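# Place a blue sponge flat on the shelf's top tier

## Task

Put one blue sponge down so it lies flat on the upper level of the shelf. The shelf must not be shifted, and any sponges already there must stay flat and not touching each other. At the end the grippers must have released and be clear of every sponge.

## Robot and tools

Robot: two arms, left_arm and right_arm, each with six revolute joints and a two-finger parallel gripper. The left_arm sits on the +y side and the right_arm on the -y side. These names do not match image sides. Calibrated bases in the scene frame: left_arm at (+0.028, +0.365, +0.044) m, right_arm at (+0.028, -0.352, +0.027) m, each yawed very slightly. A camera stand is bolted to the floor behind the arms.

Frames: the scene frame has its origin at table-top height, halfway between the nominal bases, with +x pointing out over the table and +z up. Fixed cameras and the table use the scene frame. Each arm reports its hand pose, velocities, targets and wrist camera pose in its own base frame. The gripper's fingers point along its local +z and open and close along its local y. end_effector_position is the point between the pads, about 1 cm behind the fingertips.

execute_actions(actions, cameras): actions is a list of actions. Each action is a list of up to 15 rows, and each row is one control step of 1/30 s. If an action has fewer rows, its last row is held for the remaining steps. Every row holds 14 numbers in [-1, 1], always for both arms, in this order: left dx, dy, dz, rx, ry, rz, opening, then the same seven for the right arm. dx to rz are offsets, not poses, measured from that arm's Hand target as it was when the action began. Every row counts from that same start, not from the row before. The next action starts from the new Hand target, so sending the same offset again moves the arm further. The axes are the arm's own base axes, and rotation happens about the Hand target position. Scale: 1.0 equals 0.6 m or 180 degrees. rx, ry, rz form a single rotation vector. A translation longer than 1.0 in total is shortened along its direction. Opening is absolute: +1 is fully open (0.094 m) and -1 is closed. Sending 0 for an opening is a real command, not a way to leave the gripper alone. To keep a gripper as it is, resend its current command. Images come back only when actions is empty or when cameras names them. Camera names are cam_head_left, cam_head_right, cam_left_wrist and cam_right_wrist, or "all". An unknown name makes the call invalid.

move(target, speed, blend, opening_speed, grip_force, blocking, cameras): target is either one 14-number row laid out as above or a list of up to 15 such rows. Every row is an offset from the same starting Hand targets. Paths are straight lines, last at least 0.5 s and are cut off after 10 s. speed is each arm's top speed in m/s, from 0.002 to 2.9, default 0.25. Turning is limited to twice that value in rad/s. speed can be one number or one per target. blend is a corner radius in metres for multi-row lists, and 0 means a full stop at each row. opening_speed sets how fast the commanded opening changes, per second on the -1 to +1 scale, minimum 0.2. Use it to close gently on a soft sponge. grip_force is the force limit per finger pad, about 10 to 50 N. It stays set until changed, and low values close slowly. blocking=false returns after about 0.5 s while the motion keeps running. Moves do not avoid obstacles or the other arm. Faster moves lag and stray more, and they hit harder. The result ends with a move: line. It gives the ending (done, off_target, moving, held, fault) and any limits (paced means the pose was clipped, held means steps were withheld). An arm not named in the ending is done, meaning within 10 mm and 2 degrees of its target.

wait(seconds, 0 to 10) lets time pass while commands are held. stop brakes a running move. zoom_image(camera, region [x0,y0,x1,y1] in pixels, at most 504 by 504) enlarges part of the latest image from one camera. read_manual only returns licence texts. finished_scene(scene) ends the scene for good. Make no further calls in that reply.

Results: end_effector_position is in metres and end_effector_quat_wxyz is in the arm's base frame. Both can be off by a few centimetres. Hand target is the last commanded pose after clipping. grip_measured uses the opening scale and reads slightly wide when the gripper is empty. Joint torques include gravity. Joint velocities can be reported as within noise. Tool commands shows the current gripper commands. Image sizes are 896x504.

Control behaviour: each step, the commanded orientation is limited to 40 degrees from the measured one. Friction can leave a gripper centimetres short of its target. Sending all zeros asks for the target again. If the gripper is still short after that, send the remaining distance as an offset. A blocked arm keeps pushing. To relieve it, command a target back behind the gripper's actual position. When the wrist is near the first joint's axis, small motions can swing the whole arm. Route paths around each arm's own base, not close past it.

Avoid: dropping the sponge from a height or releasing it while it moves, and knocking sponges or anything else off the table (that fails the task). Do not strike or shove the shelf, and do not hit fixed or heavy objects hard. Never let the two arms or grippers collide or squeeze each other, and do not close one gripper on the other's fingers. Do not leave an arm stretched out or pushing against something for long. Motors that reach 75 °C trigger a warning, at 90 °C the arm folds and idles, and at 100 °C it collapses. Lower the sponge gently so it rests flat, open the gripper well above grip_measured, then lift clear before finishing.

Each tool is called after "Call:" by a JSON object that holds its "api" and its "payload", one argument or row to a line.

## Session

Call:
{"api": "execute_actions", "payload": {
  "actions": []
}}

Scene clock: 0.00 s.
left_arm: end_effector_position=(+0.4057, +0.0233, +0.1009) grip_measured=+1.000 end_effector_quat_wxyz=(+0.592, -0.061, +0.803, -0.007) | right_arm: end_effector_position=(+0.4054, -0.0345, +0.1184) grip_measured=+1.000 end_effector_quat_wxyz=(+0.612, +0.054, +0.785, -0.084)
Joint positions: left_arm=[0.048 1.581 0.38 0.898 -0.015 -0.093 0.094] | right_arm=[0 1.563 0.378 0.94 0.199 -0.019 0.094]
Joint velocities: within noise
Joint torques (N m): no reading
Motor temperatures (°C): left_arm=[26 27 29 25 24 27 28] | right_arm=[28 29 27 27 27 28 28]
Heat: left arm: 29 °C; right arm: 29 °C.
Hand target: left_arm +0.4108, +0.0244, +0.1161; +0.610, -0.060, +0.791, -0.004 | right_arm +0.4098, -0.0359, +0.1341; +0.629, +0.060, +0.770, -0.083
Tool commands: left_gripper/opening=+1.0 right_gripper/opening=+1.0

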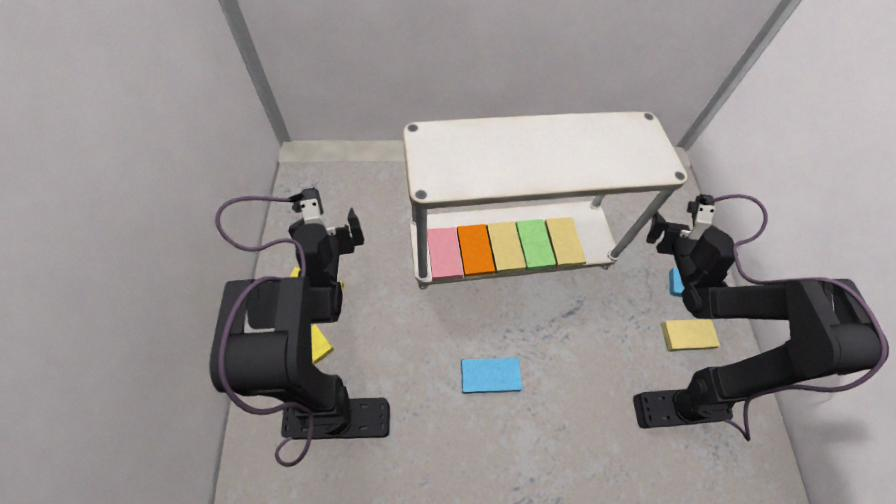

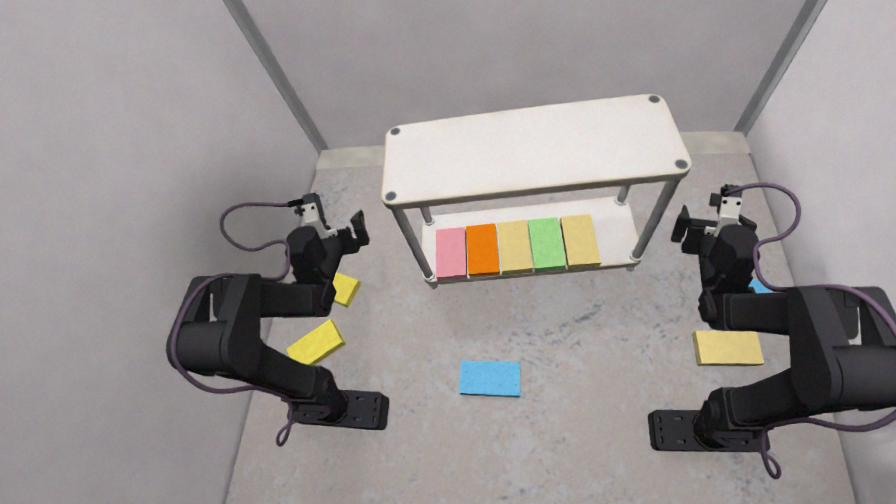

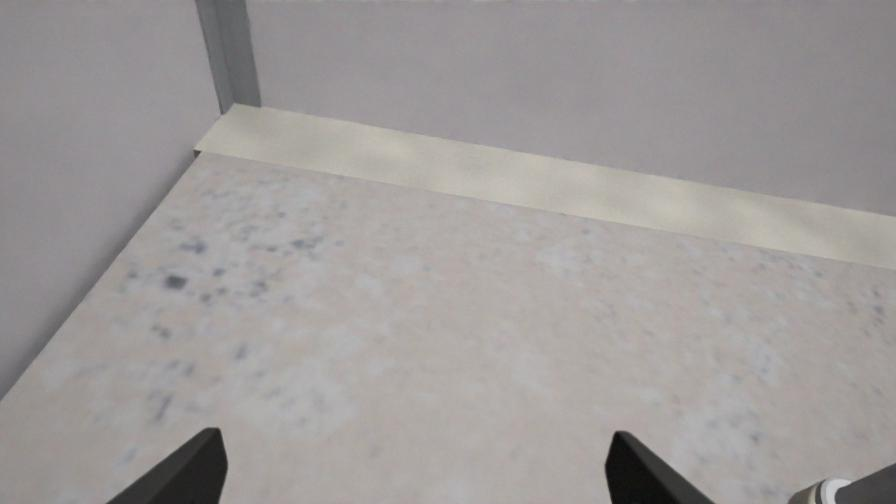

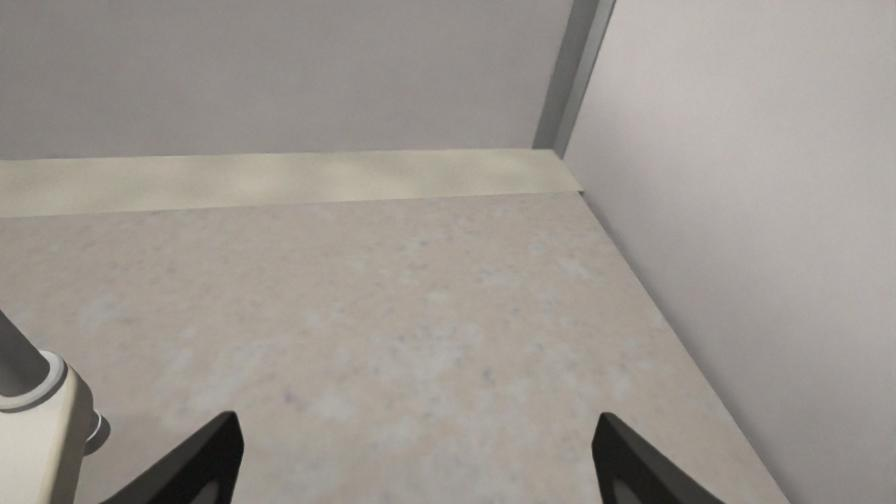

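Call:
{"api": "move", "payload": {
  "target": [-0.535,-0.373,0.083,0.147,0.120,-0.522,1,0,0,0,0,0,0,1],
  "speed": 0.4,
  "cameras": ["all"]
}}

Scene clock: 5.20 s.
left_arm: end_effector_position=(+0.0889, -0.1984, +0.1486) grip_measured=+1.000 end_effector_quat_wxyz=(+0.259, +0.655, +0.656, -0.272) | right_arm: end_effector_position=(+0.4054, -0.0345, +0.1184) grip_measured=+1.000 end_effector_quat_wxyz=(+0.612, +0.054, +0.785, -0.084)
Joint positions: left_arm=[-0.68 0.777 0.676 -0.935 0.583 0.725 0.094] | right_arm=[0 1.563 0.378 0.94 0.199 -0.019 0.094]
Joint torques (N m): left_arm=[-0.35 0.46 9.52 0.78 0.24 -0.07] | right_arm=[-0.09 -5.96 5.05 2.25 -0.01 0]
Heat: left arm: 30 °C; right arm: 29 °C.
Hand target: left_arm +0.0898, -0.1994, +0.1659; +0.271, +0.654, +0.653, -0.271 | right_arm +0.4098, -0.0359, +0.1341; +0.629, +0.060, +0.770, -0.083
Off the commanded pose: left_arm 0.017 m, 1 deg | right_arm 0.016 m, 3 deg.
move: off_target (left_arm, right_arm)

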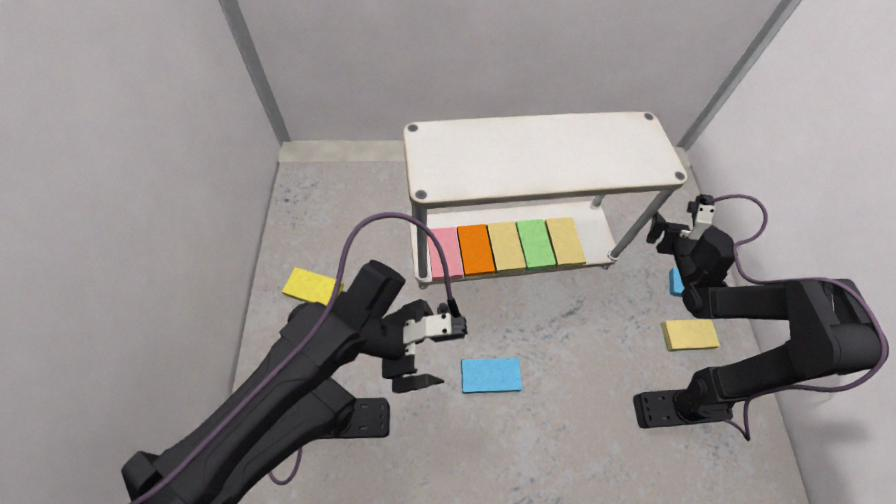

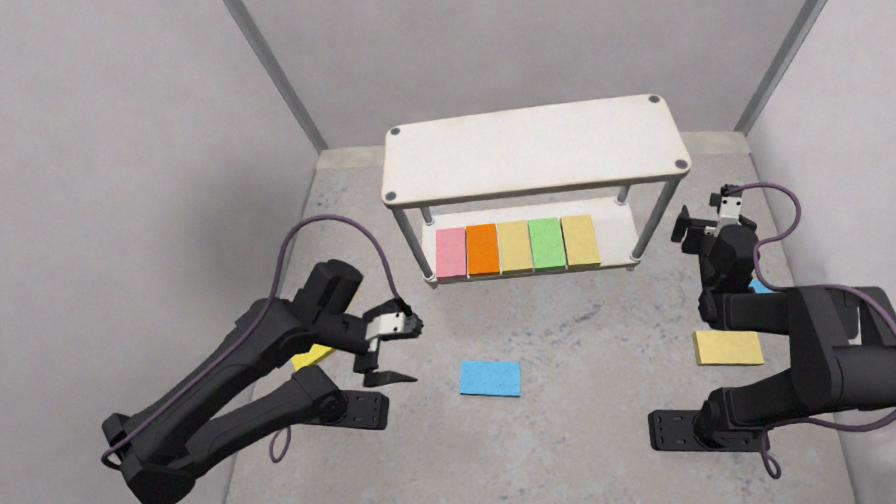

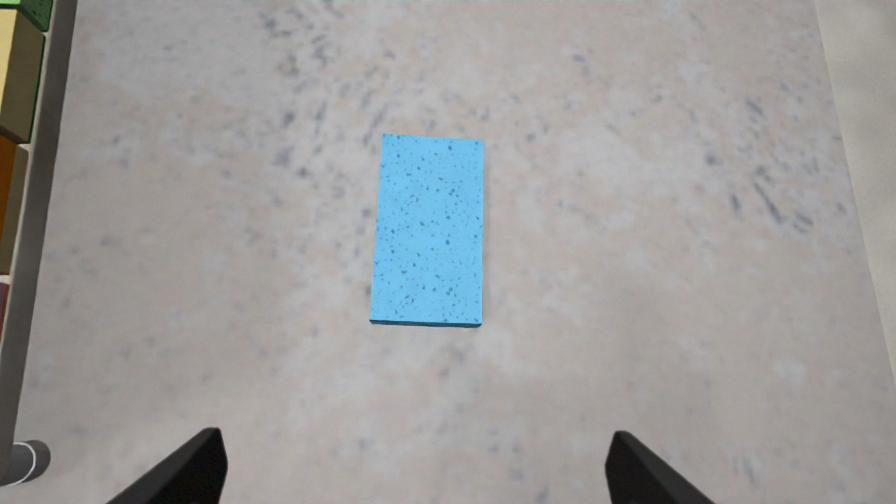

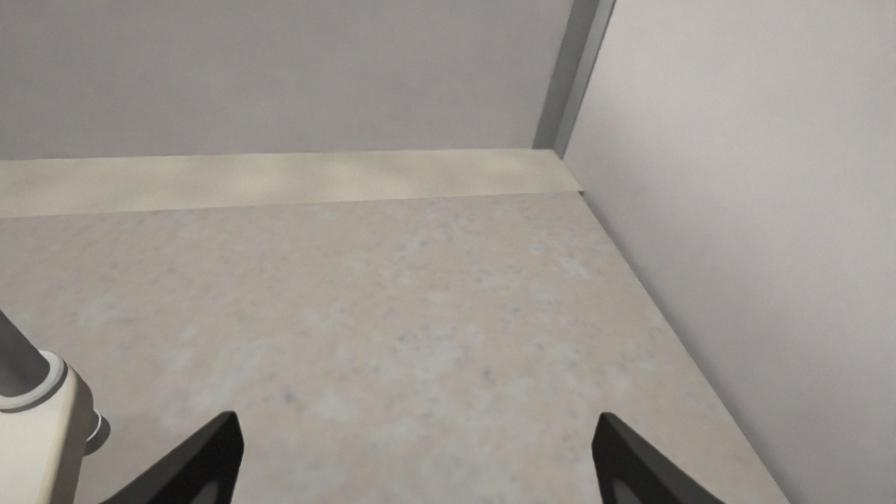

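Call:
{"api": "move", "payload": {
  "target": [0,-0.176,-0.243,0,0,0,1,0,0,0,0,0,0,1],
  "cameras": ["cam_left_wrist","cam_head_right"]
}}

Scene clock: 8.57 s.
left_arm: end_effector_position=(+0.0909, -0.2994, +0.0167) grip_measured=+1.000 end_effector_quat_wxyz=(+0.254, +0.653, +0.663, -0.264) | right_arm: end_effector_position=(+0.4054, -0.0345, +0.1184) grip_measured=+1.000 end_effector_quat_wxyz=(+0.612, +0.054, +0.785, -0.084)
Joint positions: left_arm=[-1.093 1.394 0.384 0.127 0.327 0.345 0.094] | right_arm=[0 1.563 0.378 0.94 0.199 -0.019 0.094]
Joint torques (N m): left_arm=[-0.49 -2.41 3.32 1.79 0.07 -0.09] | right_arm=[-0.09 -5.96 5.05 2.25 -0.01 0]
Heat: left arm: 30 °C; right arm: 30 °C.
Hand target: left_arm +0.0898, -0.3050, +0.0201; +0.271, +0.654, +0.653, -0.271 | right_arm +0.4098, -0.0359, +0.1341; +0.629, +0.060, +0.770, -0.083
Off the commanded pose: left_arm 0.007 m, 2 deg | right_arm 0.016 m, 3 deg.
move: off_target (right_arm)
Images, in order (width x height): cam_head_right 896x504, cam_left_wrist 896x504.

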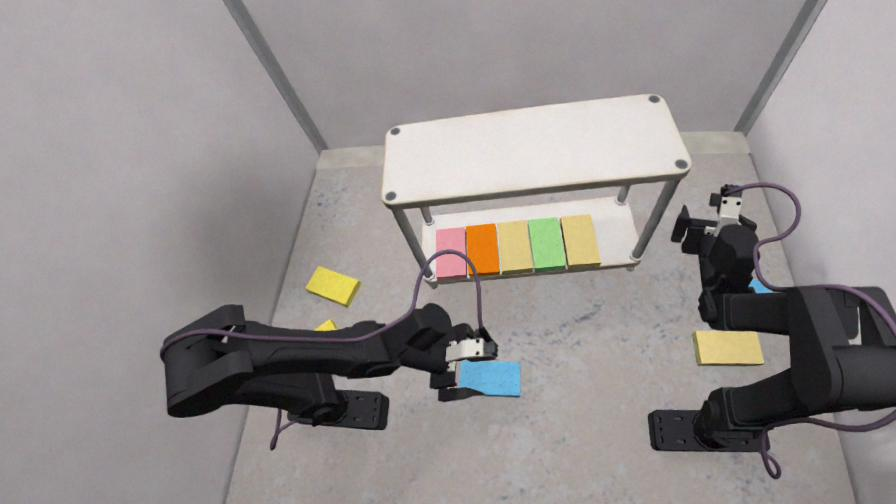

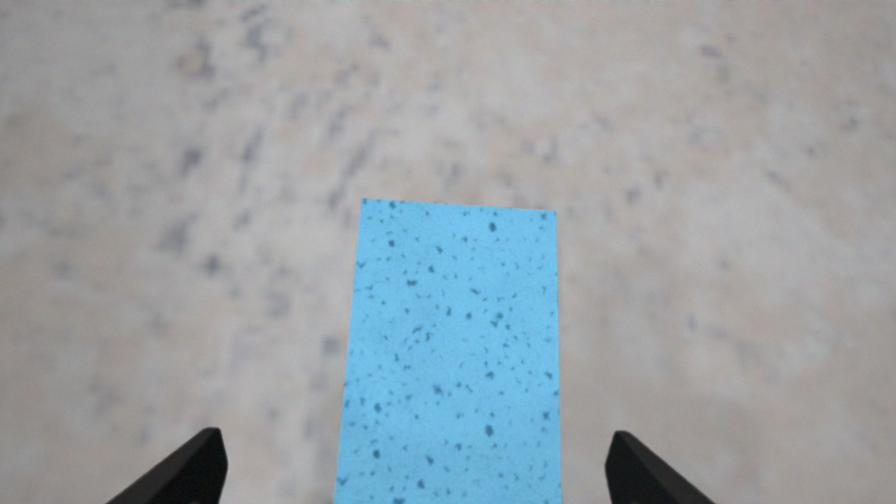

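Call:
{"api": "move", "payload": {
  "target": [-0.008,0,-0.077,0,0,0,1,0,0,0,0,0,0,1],
  "speed": 0.15,
  "cameras": ["cam_left_wrist"]
}}

Call:
{"api": "move", "payload": {
  "target": [0,0,0,0,0,0,0.15,0,0,0,0,0,0,1],
  "opening_speed": 1,
  "cameras": ["cam_left_wrist"]
}}

Scene clock: 10.40 s.
left_arm: end_effector_position=(+0.0866, -0.3009, -0.0290) grip_measured=+1.000 end_effector_quat_wxyz=(+0.258, +0.656, +0.658, -0.265) | right_arm: end_effector_position=(+0.4054, -0.0345, +0.1184) grip_measured=+1.000 end_effector_quat_wxyz=(+0.612, +0.054, +0.785, -0.084)
Joint positions: left_arm=[-1.114 1.649 0.297 0.482 0.315 0.337 0.094] | right_arm=[0 1.563 0.378 0.94 0.199 -0.019 0.094]
Joint torques (N m): left_arm=[-0.43 -2.89 2.19 1.75 0.04 -0.09] | right_arm=[-0.1 -5.96 5.05 2.25 -0.01 0]
Heat: left arm: 30 °C; right arm: 31 °C.
Hand target: left_arm +0.0850, -0.3050, -0.0261; +0.271, +0.654, +0.653, -0.271 | right_arm +0.4098, -0.0359, +0.1341; +0.629, +0.060, +0.770, -0.083
Off the commanded pose: left_arm 0.005 m, 2 deg | right_arm 0.016 m, 3 deg.
move: off_target (right_arm)
Images, in order (width x height): cam_left_wrist 896x504.

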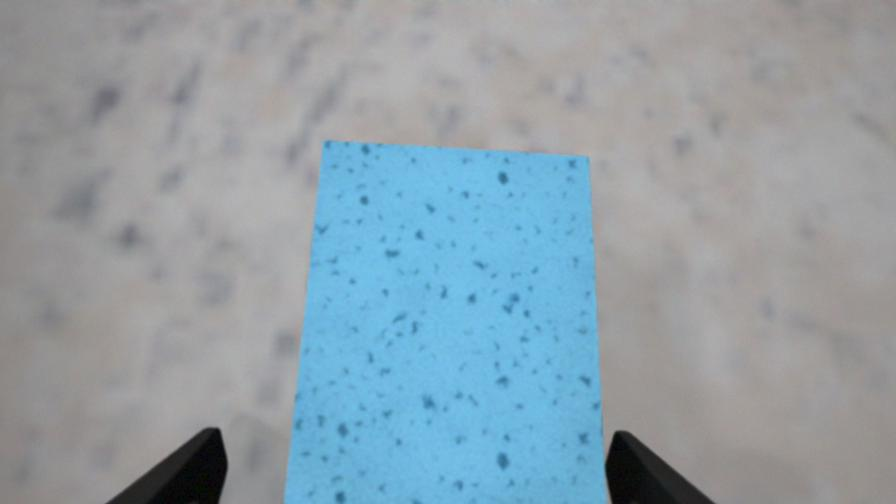

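Scene clock: 11.77 s.
left_arm: end_effector_position=(+0.0875, -0.3010, -0.0292) grip_measured=+0.355 end_effector_quat_wxyz=(+0.260, +0.655, +0.659, -0.263) | right_arm: end_effector_position=(+0.4054, -0.0345, +0.1184) grip_measured=+1.000 end_effector_quat_wxyz=(+0.612, +0.054, +0.785, -0.084)
Joint positions: left_arm=[-1.114 1.65 0.297 0.485 0.31 0.335 0.064] | right_arm=[0 1.563 0.378 0.94 0.199 -0.019 0.094]
Joint torques (N m): left_arm=[-0.47 -2.93 2.18 1.71 0.08 -0.1] | right_arm=[-0.09 -5.96 5.05 2.25 -0.01 0.01]
Heat: left arm: 30 °C; right arm: 31 °C.
Hand target: left_arm +0.0850, -0.3050, -0.0261; +0.271, +0.654, +0.653, -0.271 | right_arm +0.4098, -0.0359, +0.1341; +0.629, +0.060, +0.770, -0.083
Off the commanded pose: left_arm 0.006 m, 2 deg | right_arm 0.016 m, 3 deg.
move: off_target (right_arm)
Images, in order (width x height): cam_left_wrist 896x504.

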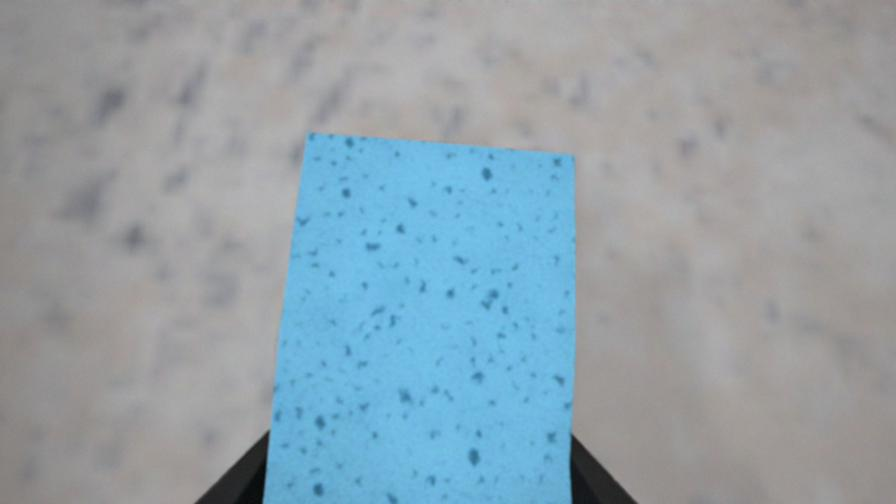

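Call:
{"api": "move", "payload": {
  "target": [
    [0,0,0.29,0,0,0,0.25,0,0,0,0,0,0,1],
    [0.2625,0.275,0.76,0,0,0.333,0.25,0,0,0,0,0,0,1]
  ],
  "speed": 0.25,
  "blend": [0.05,0],
  "cameras": ["cam_head_left","cam_head_right","cam_left_wrist"]
}}

Scene clock: 15.90 s.
left_arm: end_effector_position=(+0.2488, -0.1455, +0.4241) grip_measured=+0.353 end_effector_quat_wxyz=(+0.387, +0.242, +0.884, -0.107) | right_arm: end_effector_position=(+0.4054, -0.0345, +0.1184) grip_measured=+1.000 end_effector_quat_wxyz=(+0.612, +0.054, +0.785, -0.084)
Joint positions: left_arm=[-0.528 1.392 2.177 -1.53 0.007 0.002 0.064] | right_arm=[0 1.563 0.378 0.94 0.199 -0.019 0.094]
Joint torques (N m): left_arm=[0.43 -1.37 6.08 1.13 -0.11 -0.08] | right_arm=[-0.09 -5.96 5.05 2.25 -0.01 0]
Motor temperatures (°C): left_arm=[26 27 31 27 24 27 28] | right_arm=[28 30 27 32 27 28 28]
Heat: left arm: 31 °C; right arm: 32 °C.
Hand target: left_arm +0.2425, -0.1400, +0.4299; +0.370, +0.240, +0.892, -0.100 | right_arm +0.4098, -0.0359, +0.1341; +0.629, +0.060, +0.770, -0.083
Off the commanded pose: left_arm 0.010 m, 2 deg | right_arm 0.016 m, 3 deg.
joint sent to its limit (left arm) — joint 4 (wrist pitch), lower limit. The joint targets are off in position, not in orientation.
move: off_target (right_arm)
Images, in order (width x height): cam_head_left 896x504, cam_head_right 896x504, cam_left_wrist 896x504.

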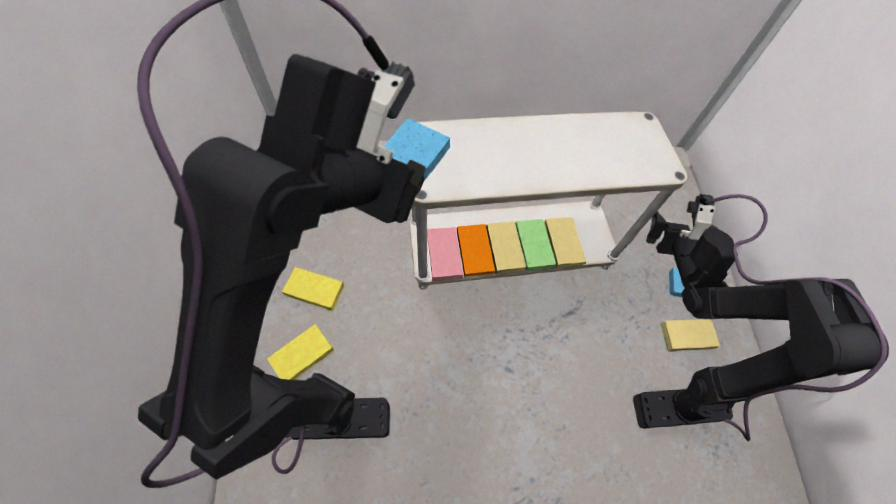

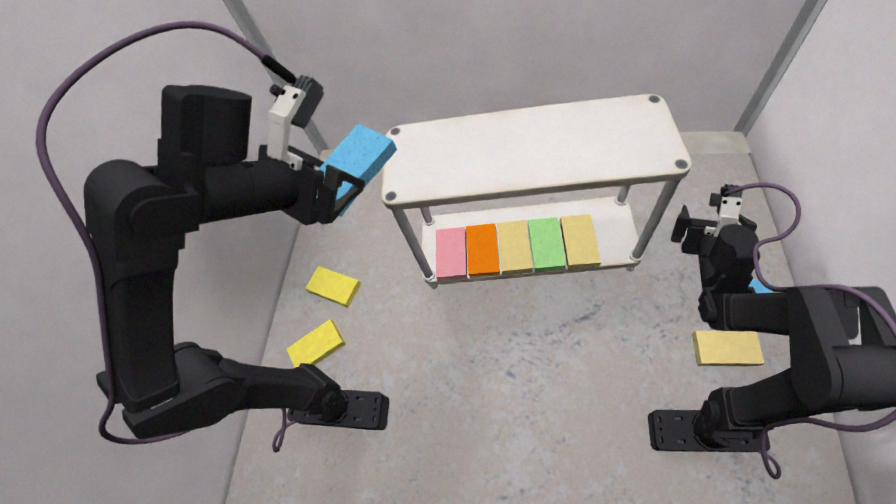

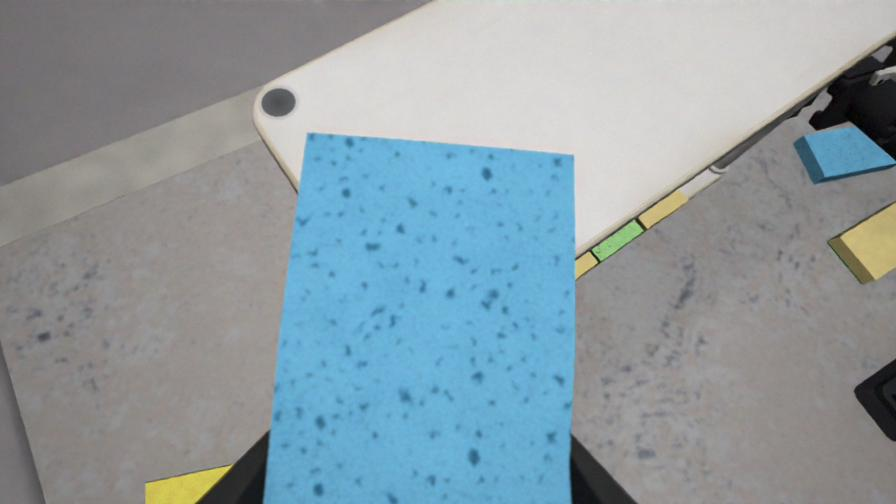

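Call:
{"api": "move", "payload": {
  "target": [-0.02,-0.22,0.03,0,0,0,0.25,0,0,0,0,0,0,1],
  "speed": 0.25,
  "cameras": ["cam_head_left","cam_head_right","cam_left_wrist"]
}}

Scene clock: 18.90 s.
left_arm: end_effector_position=(+0.2313, -0.2842, +0.4370) grip_measured=+0.353 end_effector_quat_wxyz=(+0.407, +0.255, +0.866, -0.136) | right_arm: end_effector_position=(+0.4054, -0.0345, +0.1184) grip_measured=+1.000 end_effector_quat_wxyz=(+0.612, +0.054, +0.785, -0.084)
Joint positions: left_arm=[-1.056 1.707 2.509 -1.536 -0.342 -0.33 0.064] | right_arm=[0 1.563 0.378 0.94 0.199 -0.019 0.094]
Joint torques (N m): left_arm=[-0.27 -4.45 6.06 1.18 -0.37 -0.08] | right_arm=[-0.09 -5.96 5.05 2.25 -0.01 0]
Heat: left arm: 31 °C; right arm: 33 °C.
Hand target: left_arm +0.2305, -0.2720, +0.4479; +0.370, +0.240, +0.892, -0.100 | right_arm +0.4098, -0.0359, +0.1341; +0.629, +0.060, +0.770, -0.083
Off the commanded pose: left_arm 0.016 m, 7 deg | right_arm 0.016 m, 3 deg.
joint sent to its limit (left arm) — joint 4 (wrist pitch), lower limit. The joint targets are off in position and orientation.
move: off_target (left_arm, right_arm)
Images, in order (width x height): cam_head_left 896x504, cam_head_right 896x504, cam_left_wrist 896x504.

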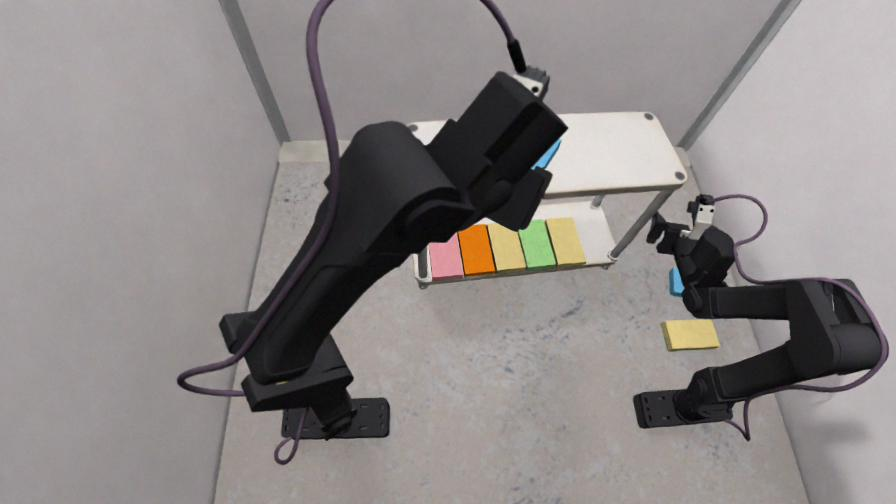

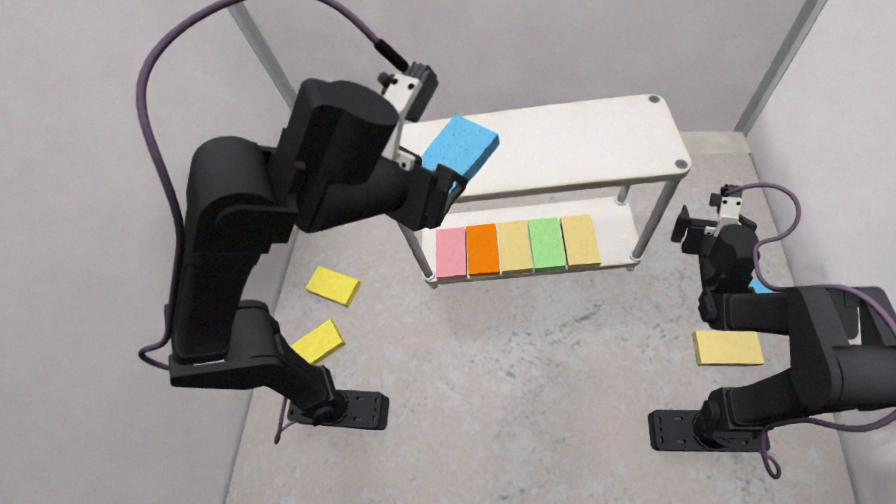

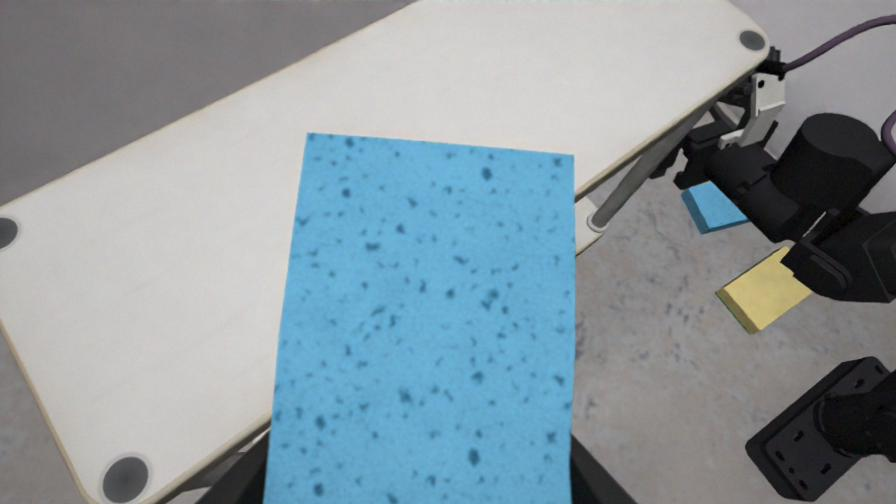

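Call:
{"api": "move", "payload": {
  "target": [0.226,0.078,-0.145,0,0,0.183,0.25,0,0,0,0,0,0,1],
  "speed": 0.2,
  "cameras": ["cam_head_left","cam_head_right","cam_left_wrist"]
}}

Scene clock: 22.37 s.
left_arm: end_effector_position=(+0.3625, -0.2285, +0.3462) grip_measured=+0.353 end_effector_quat_wxyz=(+0.360, -0.008, +0.933, +0.010) | right_arm: end_effector_position=(+0.4054, -0.0345, +0.1184) grip_measured=+1.000 end_effector_quat_wxyz=(+0.612, +0.054, +0.785, -0.084)
Joint positions: left_arm=[-0.771 1.945 2.47 -1.536 -0.507 -0.639 0.064] | right_arm=[0 1.563 0.378 0.94 0.199 -0.019 0.094]
Joint torques (N m): left_arm=[0.38 -6.34 7.42 1.11 -0.59 -0.09] | right_arm=[-0.1 -5.96 5.05 2.25 -0.01 0]
Heat: left arm: 31 °C; right arm: 33 °C.
Hand target: left_arm +0.3661, -0.2252, +0.3609; +0.383, -0.023, +0.924, +0.009 | right_arm +0.4098, -0.0359, +0.1341; +0.629, +0.060, +0.770, -0.083
Off the commanded pose: left_arm 0.016 m, 3 deg | right_arm 0.016 m, 3 deg.
move: off_target (left_arm, right_arm)
Images, in order (width x height): cam_head_left 896x504, cam_head_right 896x504, cam_left_wrist 896x504.

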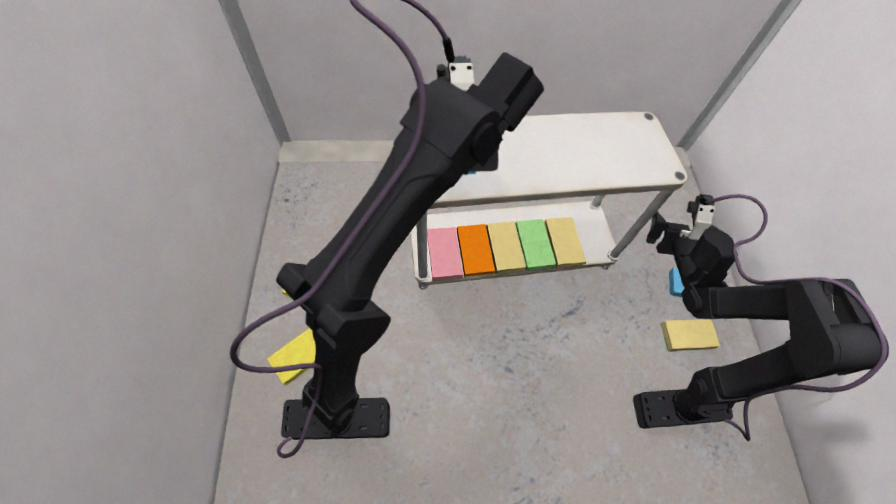

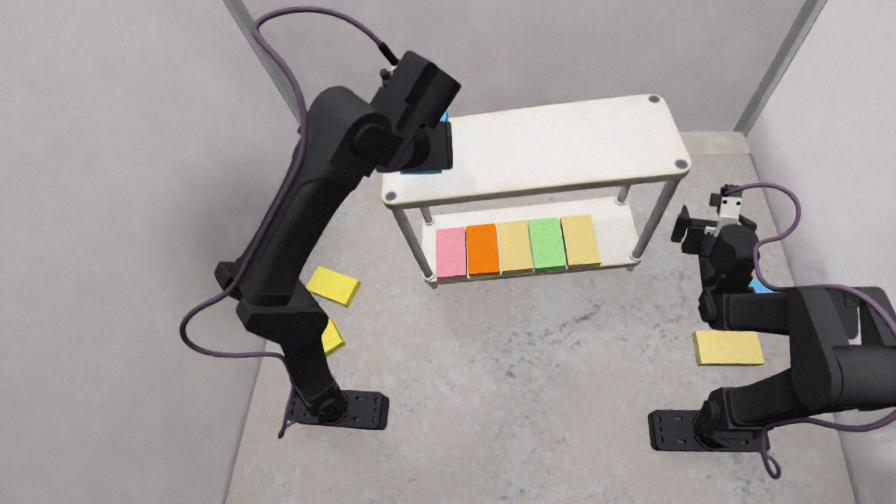

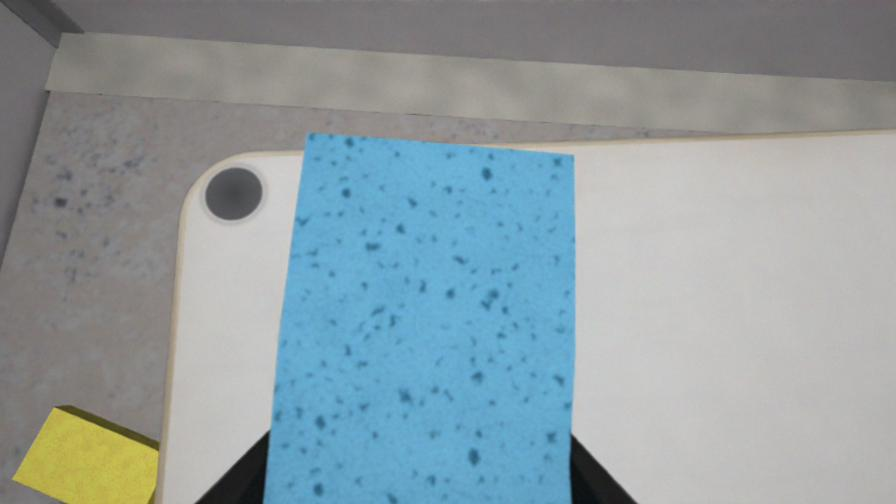

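Call:
{"api": "move", "payload": {
  "target": [0,0,-0.045,0,0.008,0,0.25,0,0,0,0,0,0,1],
  "speed": 0.08,
  "cameras": ["cam_left_wrist"]
}}

Call:
{"api": "move", "payload": {
  "target": [0,0,-0.013,0,0,0,0.25,0,0,0,0,0,0,1],
  "speed": 0.04,
  "cameras": ["cam_left_wrist","cam_head_right"]
}}

Scene clock: 23.83 s.
left_arm: end_effector_position=(+0.3667, -0.2317, +0.3258) grip_measured=+0.353 end_effector_quat_wxyz=(+0.360, -0.017, +0.933, +0.014) | right_arm: end_effector_position=(+0.4054, -0.0345, +0.1184) grip_measured=+1.000 end_effector_quat_wxyz=(+0.612, +0.054, +0.785, -0.084)
Joint positions: left_arm=[-0.774 1.891 2.288 -1.418 -0.519 -0.66 0.064] | right_arm=[0 1.563 0.378 0.94 0.199 -0.019 0.094]
Joint torques (N m): left_arm=[0.43 -8.81 2.92 1.24 -0.28 -0.02] | right_arm=[-0.1 -5.96 5.05 2.25 -0.01 0]
Heat: left arm: 31 °C; right arm: 33 °C.
Hand target: left_arm +0.3661, -0.2252, +0.3339; +0.371, -0.023, +0.928, +0.010 | right_arm +0.4098, -0.0359, +0.1341; +0.629, +0.060, +0.770, -0.083
Off the commanded pose: left_arm 0.010 m, 2 deg | right_arm 0.016 m, 3 deg.
move: off_target (right_arm)
Images, in order (width x height): cam_left_wrist 896x504.

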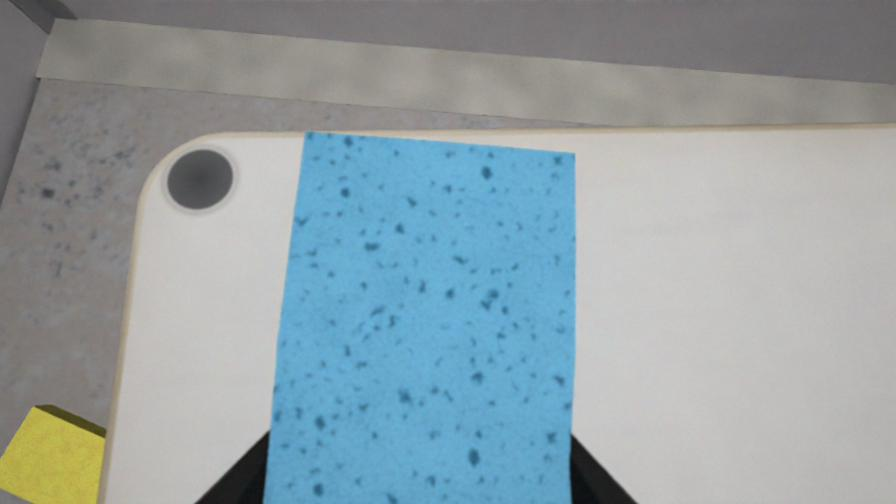

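Scene clock: 24.97 s.
left_arm: end_effector_position=(+0.3673, -0.2314, +0.3255) grip_measured=+0.353 end_effector_quat_wxyz=(+0.369, -0.021, +0.929, +0.005) | right_arm: end_effector_position=(+0.4054, -0.0345, +0.1184) grip_measured=+1.000 end_effector_quat_wxyz=(+0.612, +0.054, +0.785, -0.084)
Joint positions: left_arm=[-0.772 1.853 2.217 -1.358 -0.519 -0.66 0.064] | right_arm=[0 1.563 0.378 0.94 0.199 -0.019 0.094]
Joint torques (N m): left_arm=[0.44 -7.87 2.74 1.17 -0.29 -0.03] | right_arm=[-0.09 -5.97 5.04 2.25 -0.01 0]
Heat: left arm: 31 °C; right arm: 34 °C.
Hand target: left_arm +0.3661, -0.2252, +0.3261; +0.371, -0.023, +0.928, +0.010 | right_arm +0.4098, -0.0359, +0.1341; +0.629, +0.060, +0.770, -0.083
Off the commanded pose: left_arm 0.006 m, 1 deg | right_arm 0.016 m, 3 deg.
move: off_target (right_arm)
Images, in order (width x height): cam_head_right 896x504, cam_left_wrist 896x504.

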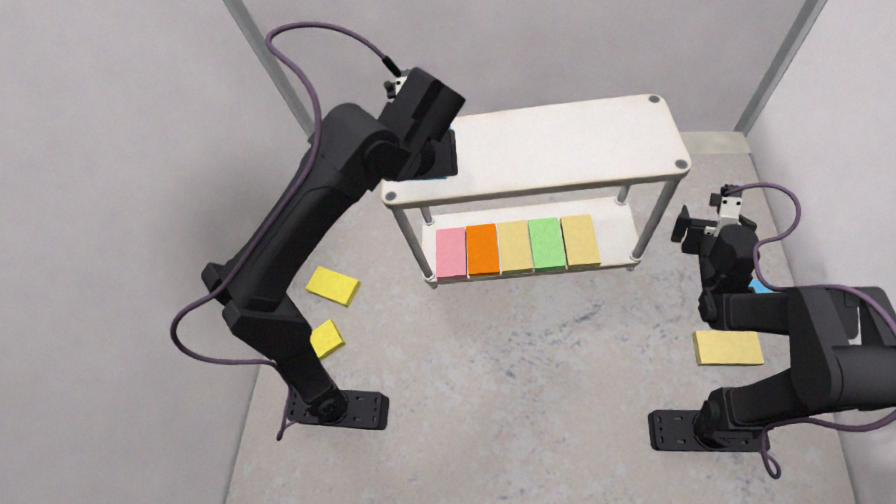

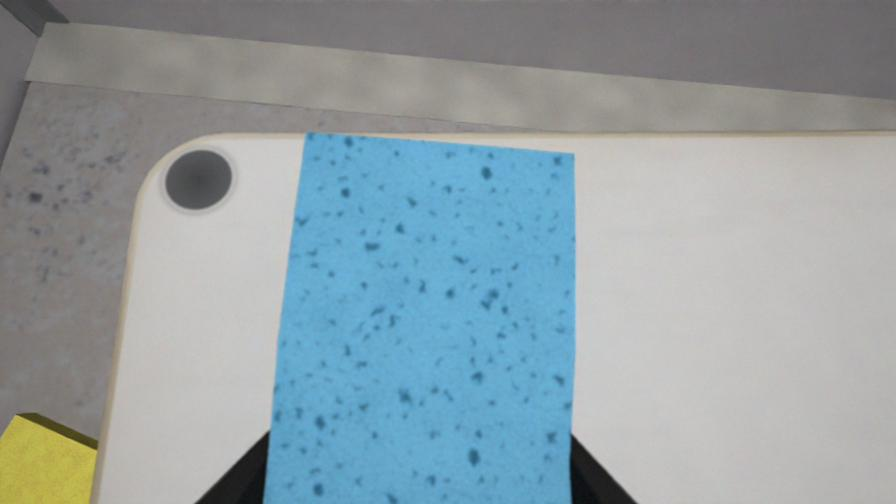

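Call:
{"api": "move", "payload": {
  "target": [0,0,-0.02,0,0,0,0.25,0,0,0,0,0,0,1],
  "speed": 0.04,
  "cameras": ["cam_left_wrist"]
}}

Scene clock: 27.80 s.
left_arm: end_effector_position=(+0.3669, -0.2320, +0.3257) grip_measured=+0.353 end_effector_quat_wxyz=(+0.385, -0.021, +0.923, -0.002) | right_arm: end_effector_position=(+0.4054, -0.0345, +0.1184) grip_measured=+1.000 end_effector_quat_wxyz=(+0.612, +0.054, +0.785, -0.084)
Joint positions: left_arm=[-0.778 1.802 2.124 -1.277 -0.532 -0.651 0.064] | right_arm=[0 1.563 0.378 0.94 0.199 -0.019 0.094]
Joint torques (N m): left_arm=[0.44 -6.56 2.33 1.09 -0.16 -0.02] | right_arm=[-0.09 -5.96 5.04 2.25 -0.01 0.01]
Heat: left arm: 30 °C; right arm: 34 °C.
Hand target: left_arm +0.3661, -0.2252, +0.3141; +0.371, -0.023, +0.928, +0.010 | right_arm +0.4098, -0.0359, +0.1341; +0.629, +0.060, +0.770, -0.083
Off the commanded pose: left_arm 0.013 m, 2 deg | right_arm 0.016 m, 3 deg.
move: off_target (left_arm, right_arm)
Images, in order (width x height): cam_left_wrist 896x504.

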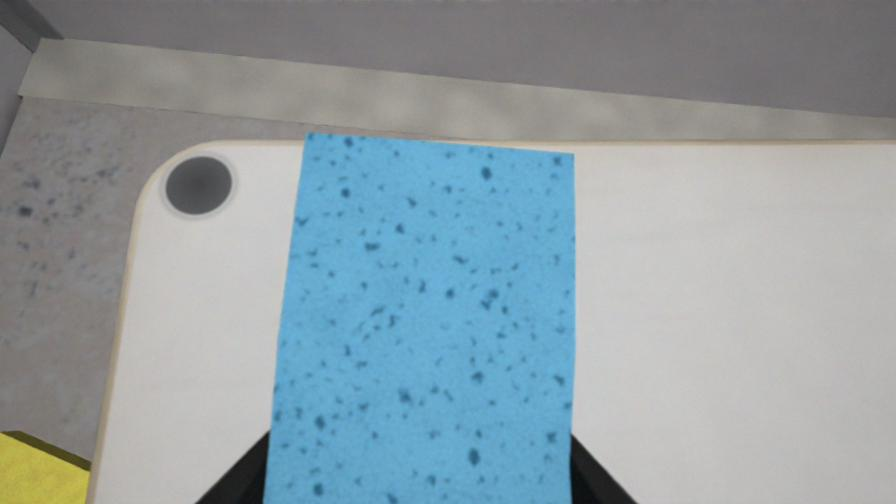

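Call:
{"api": "move", "payload": {
  "target": [0,0,0.015,0,0.008,0,0.25,0,0,0,0,0,0,1],
  "speed": 0.06
}}

Call:
{"api": "move", "payload": {
  "target": [0,0,0,0,0,0,1,0,0,0,0,0,0,1],
  "opening_speed": 1,
  "cameras": ["cam_left_wrist"]
}}

Scene clock: 29.20 s.
left_arm: end_effector_position=(+0.3680, -0.2317, +0.3253) grip_measured=+0.353 end_effector_quat_wxyz=(+0.376, -0.024, +0.926, -0.001) | right_arm: end_effector_position=(+0.4054, -0.0345, +0.1184) grip_measured=+1.000 end_effector_quat_wxyz=(+0.612, +0.054, +0.785, -0.084)
Joint positions: left_arm=[-0.772 1.831 2.176 -1.32 -0.521 -0.662 0.064] | right_arm=[0 1.563 0.378 0.94 0.199 -0.019 0.094]
Joint torques (N m): left_arm=[0.51 -5.2 7.35 0.65 -0.08 -0.04] | right_arm=[-0.1 -5.96 5.04 2.25 -0.01 0]
Heat: left arm: 31 °C; right arm: 34 °C.
Hand target: left_arm +0.3661, -0.2252, +0.3231; +0.359, -0.023, +0.933, +0.010 | right_arm +0.4098, -0.0359, +0.1341; +0.629, +0.060, +0.770, -0.083
Off the commanded pose: left_arm 0.007 m, 2 deg | right_arm 0.016 m, 3 deg.
move: off_target (right_arm)

Scene clock: 30.47 s.
left_arm: end_effector_position=(+0.3670, -0.2321, +0.3240) grip_measured=+0.997 end_effector_quat_wxyz=(+0.372, -0.021, +0.928, +0.000) | right_arm: end_effector_position=(+0.4054, -0.0345, +0.1184) grip_measured=+1.000 end_effector_quat_wxyz=(+0.612, +0.054, +0.785, -0.084)
Joint positions: left_arm=[-0.772 1.833 2.177 -1.326 -0.515 -0.657 0.094] | right_arm=[0 1.563 0.378 0.94 0.199 -0.019 0.094]
Joint torques (N m): left_arm=[0.53 -5.27 7.32 0.69 -0.14 -0.05] | right_arm=[-0.1 -5.96 5.05 2.25 -0.01 0]
Heat: left arm: 31 °C; right arm: 34 °C.
Hand target: left_arm +0.3661, -0.2252, +0.3231; +0.359, -0.023, +0.933, +0.010 | right_arm +0.4098, -0.0359, +0.1341; +0.629, +0.060, +0.770, -0.083
Off the commanded pose: left_arm 0.007 m, 2 deg | right_arm 0.016 m, 3 deg.
move: off_target (right_arm)
Images, in order (width x height): cam_left_wrist 896x504.

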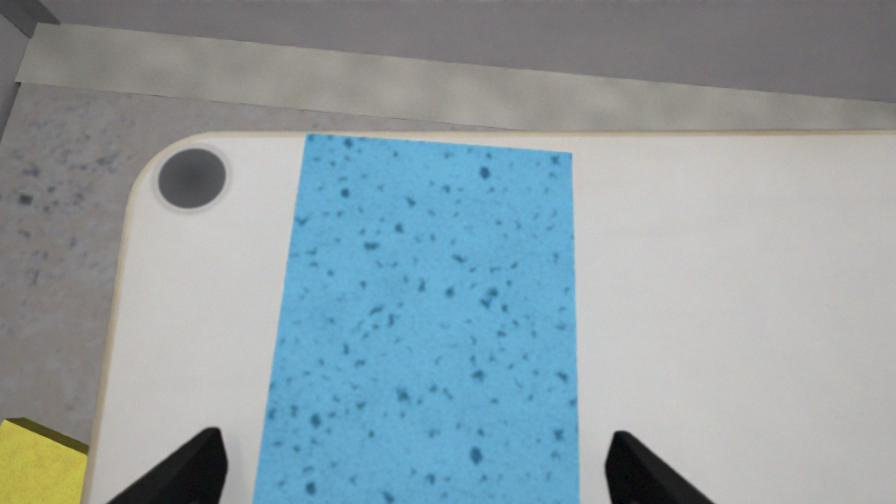

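Call:
{"api": "move", "payload": {
  "target": [-0.17,0.01,0.16,0,0,0,1,0,0,0,0,0,0,1],
  "speed": 0.15,
  "cameras": ["all"]
}}

Scene clock: 32.47 s.
left_arm: end_effector_position=(+0.2661, -0.2327, +0.4190) grip_measured=+0.998 end_effector_quat_wxyz=(+0.432, +0.007, +0.898, -0.083) | right_arm: end_effector_position=(+0.4054, -0.0345, +0.1184) grip_measured=+1.000 end_effector_quat_wxyz=(+0.612, +0.054, +0.785, -0.084)
Joint positions: left_arm=[-1.022 1.652 2.331 -1.53 -0.619 -0.768 0.094] | right_arm=[0 1.563 0.378 0.94 0.199 -0.019 0.094]
Joint torques (N m): left_arm=[-0.34 -4.7 2.86 0.94 -0.6 -0.08] | right_arm=[-0.09 -5.96 5.05 2.25 -0.01 0]
Heat: left arm: 31 °C; right arm: 35 °C.
Hand target: left_arm +0.2641, -0.2192, +0.4191; +0.359, -0.023, +0.933, +0.010 | right_arm +0.4098, -0.0359, +0.1341; +0.629, +0.060, +0.770, -0.083
Off the commanded pose: left_arm 0.014 m, 15 deg | right_arm 0.016 m, 3 deg.
joint sent to its limit (left arm) — joint 4 (wrist pitch), lower limit. The joint targets are off in position and orientation.
move: off_target (left_arm, right_arm)

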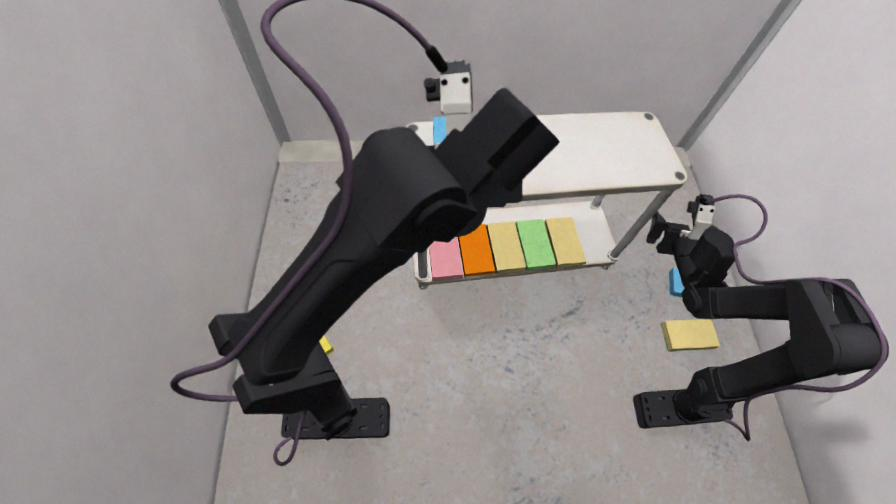

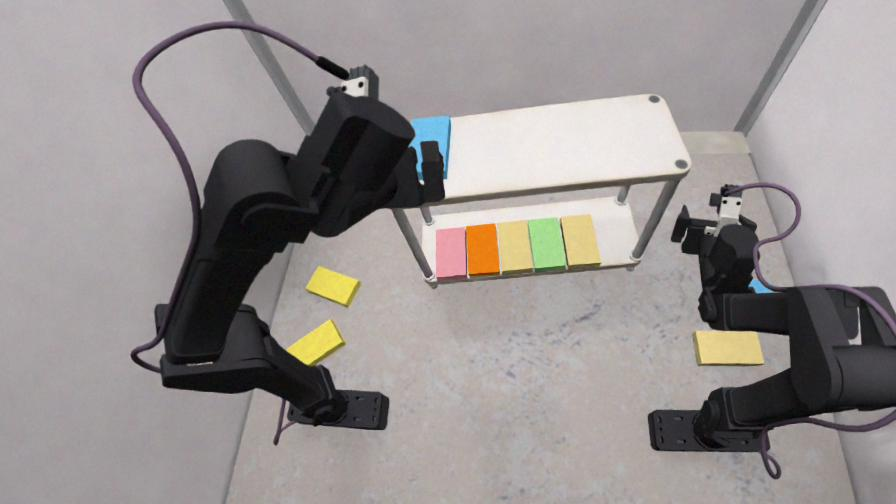

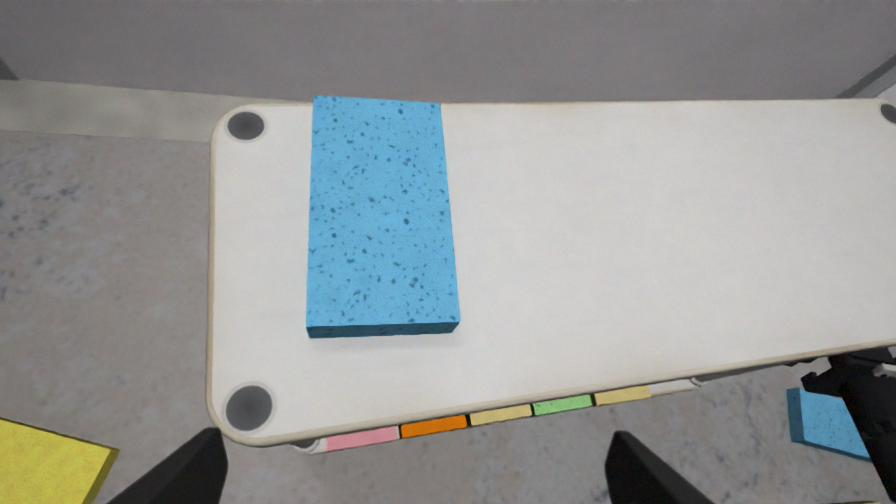

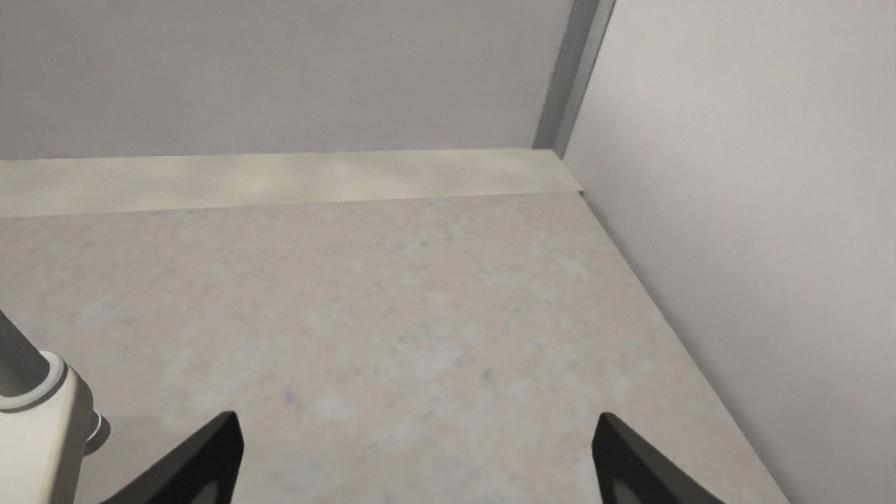

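Call:
{"api": "finished_scene", "payload": {
  "scene": 2
}}

The scene is finished: the task was done.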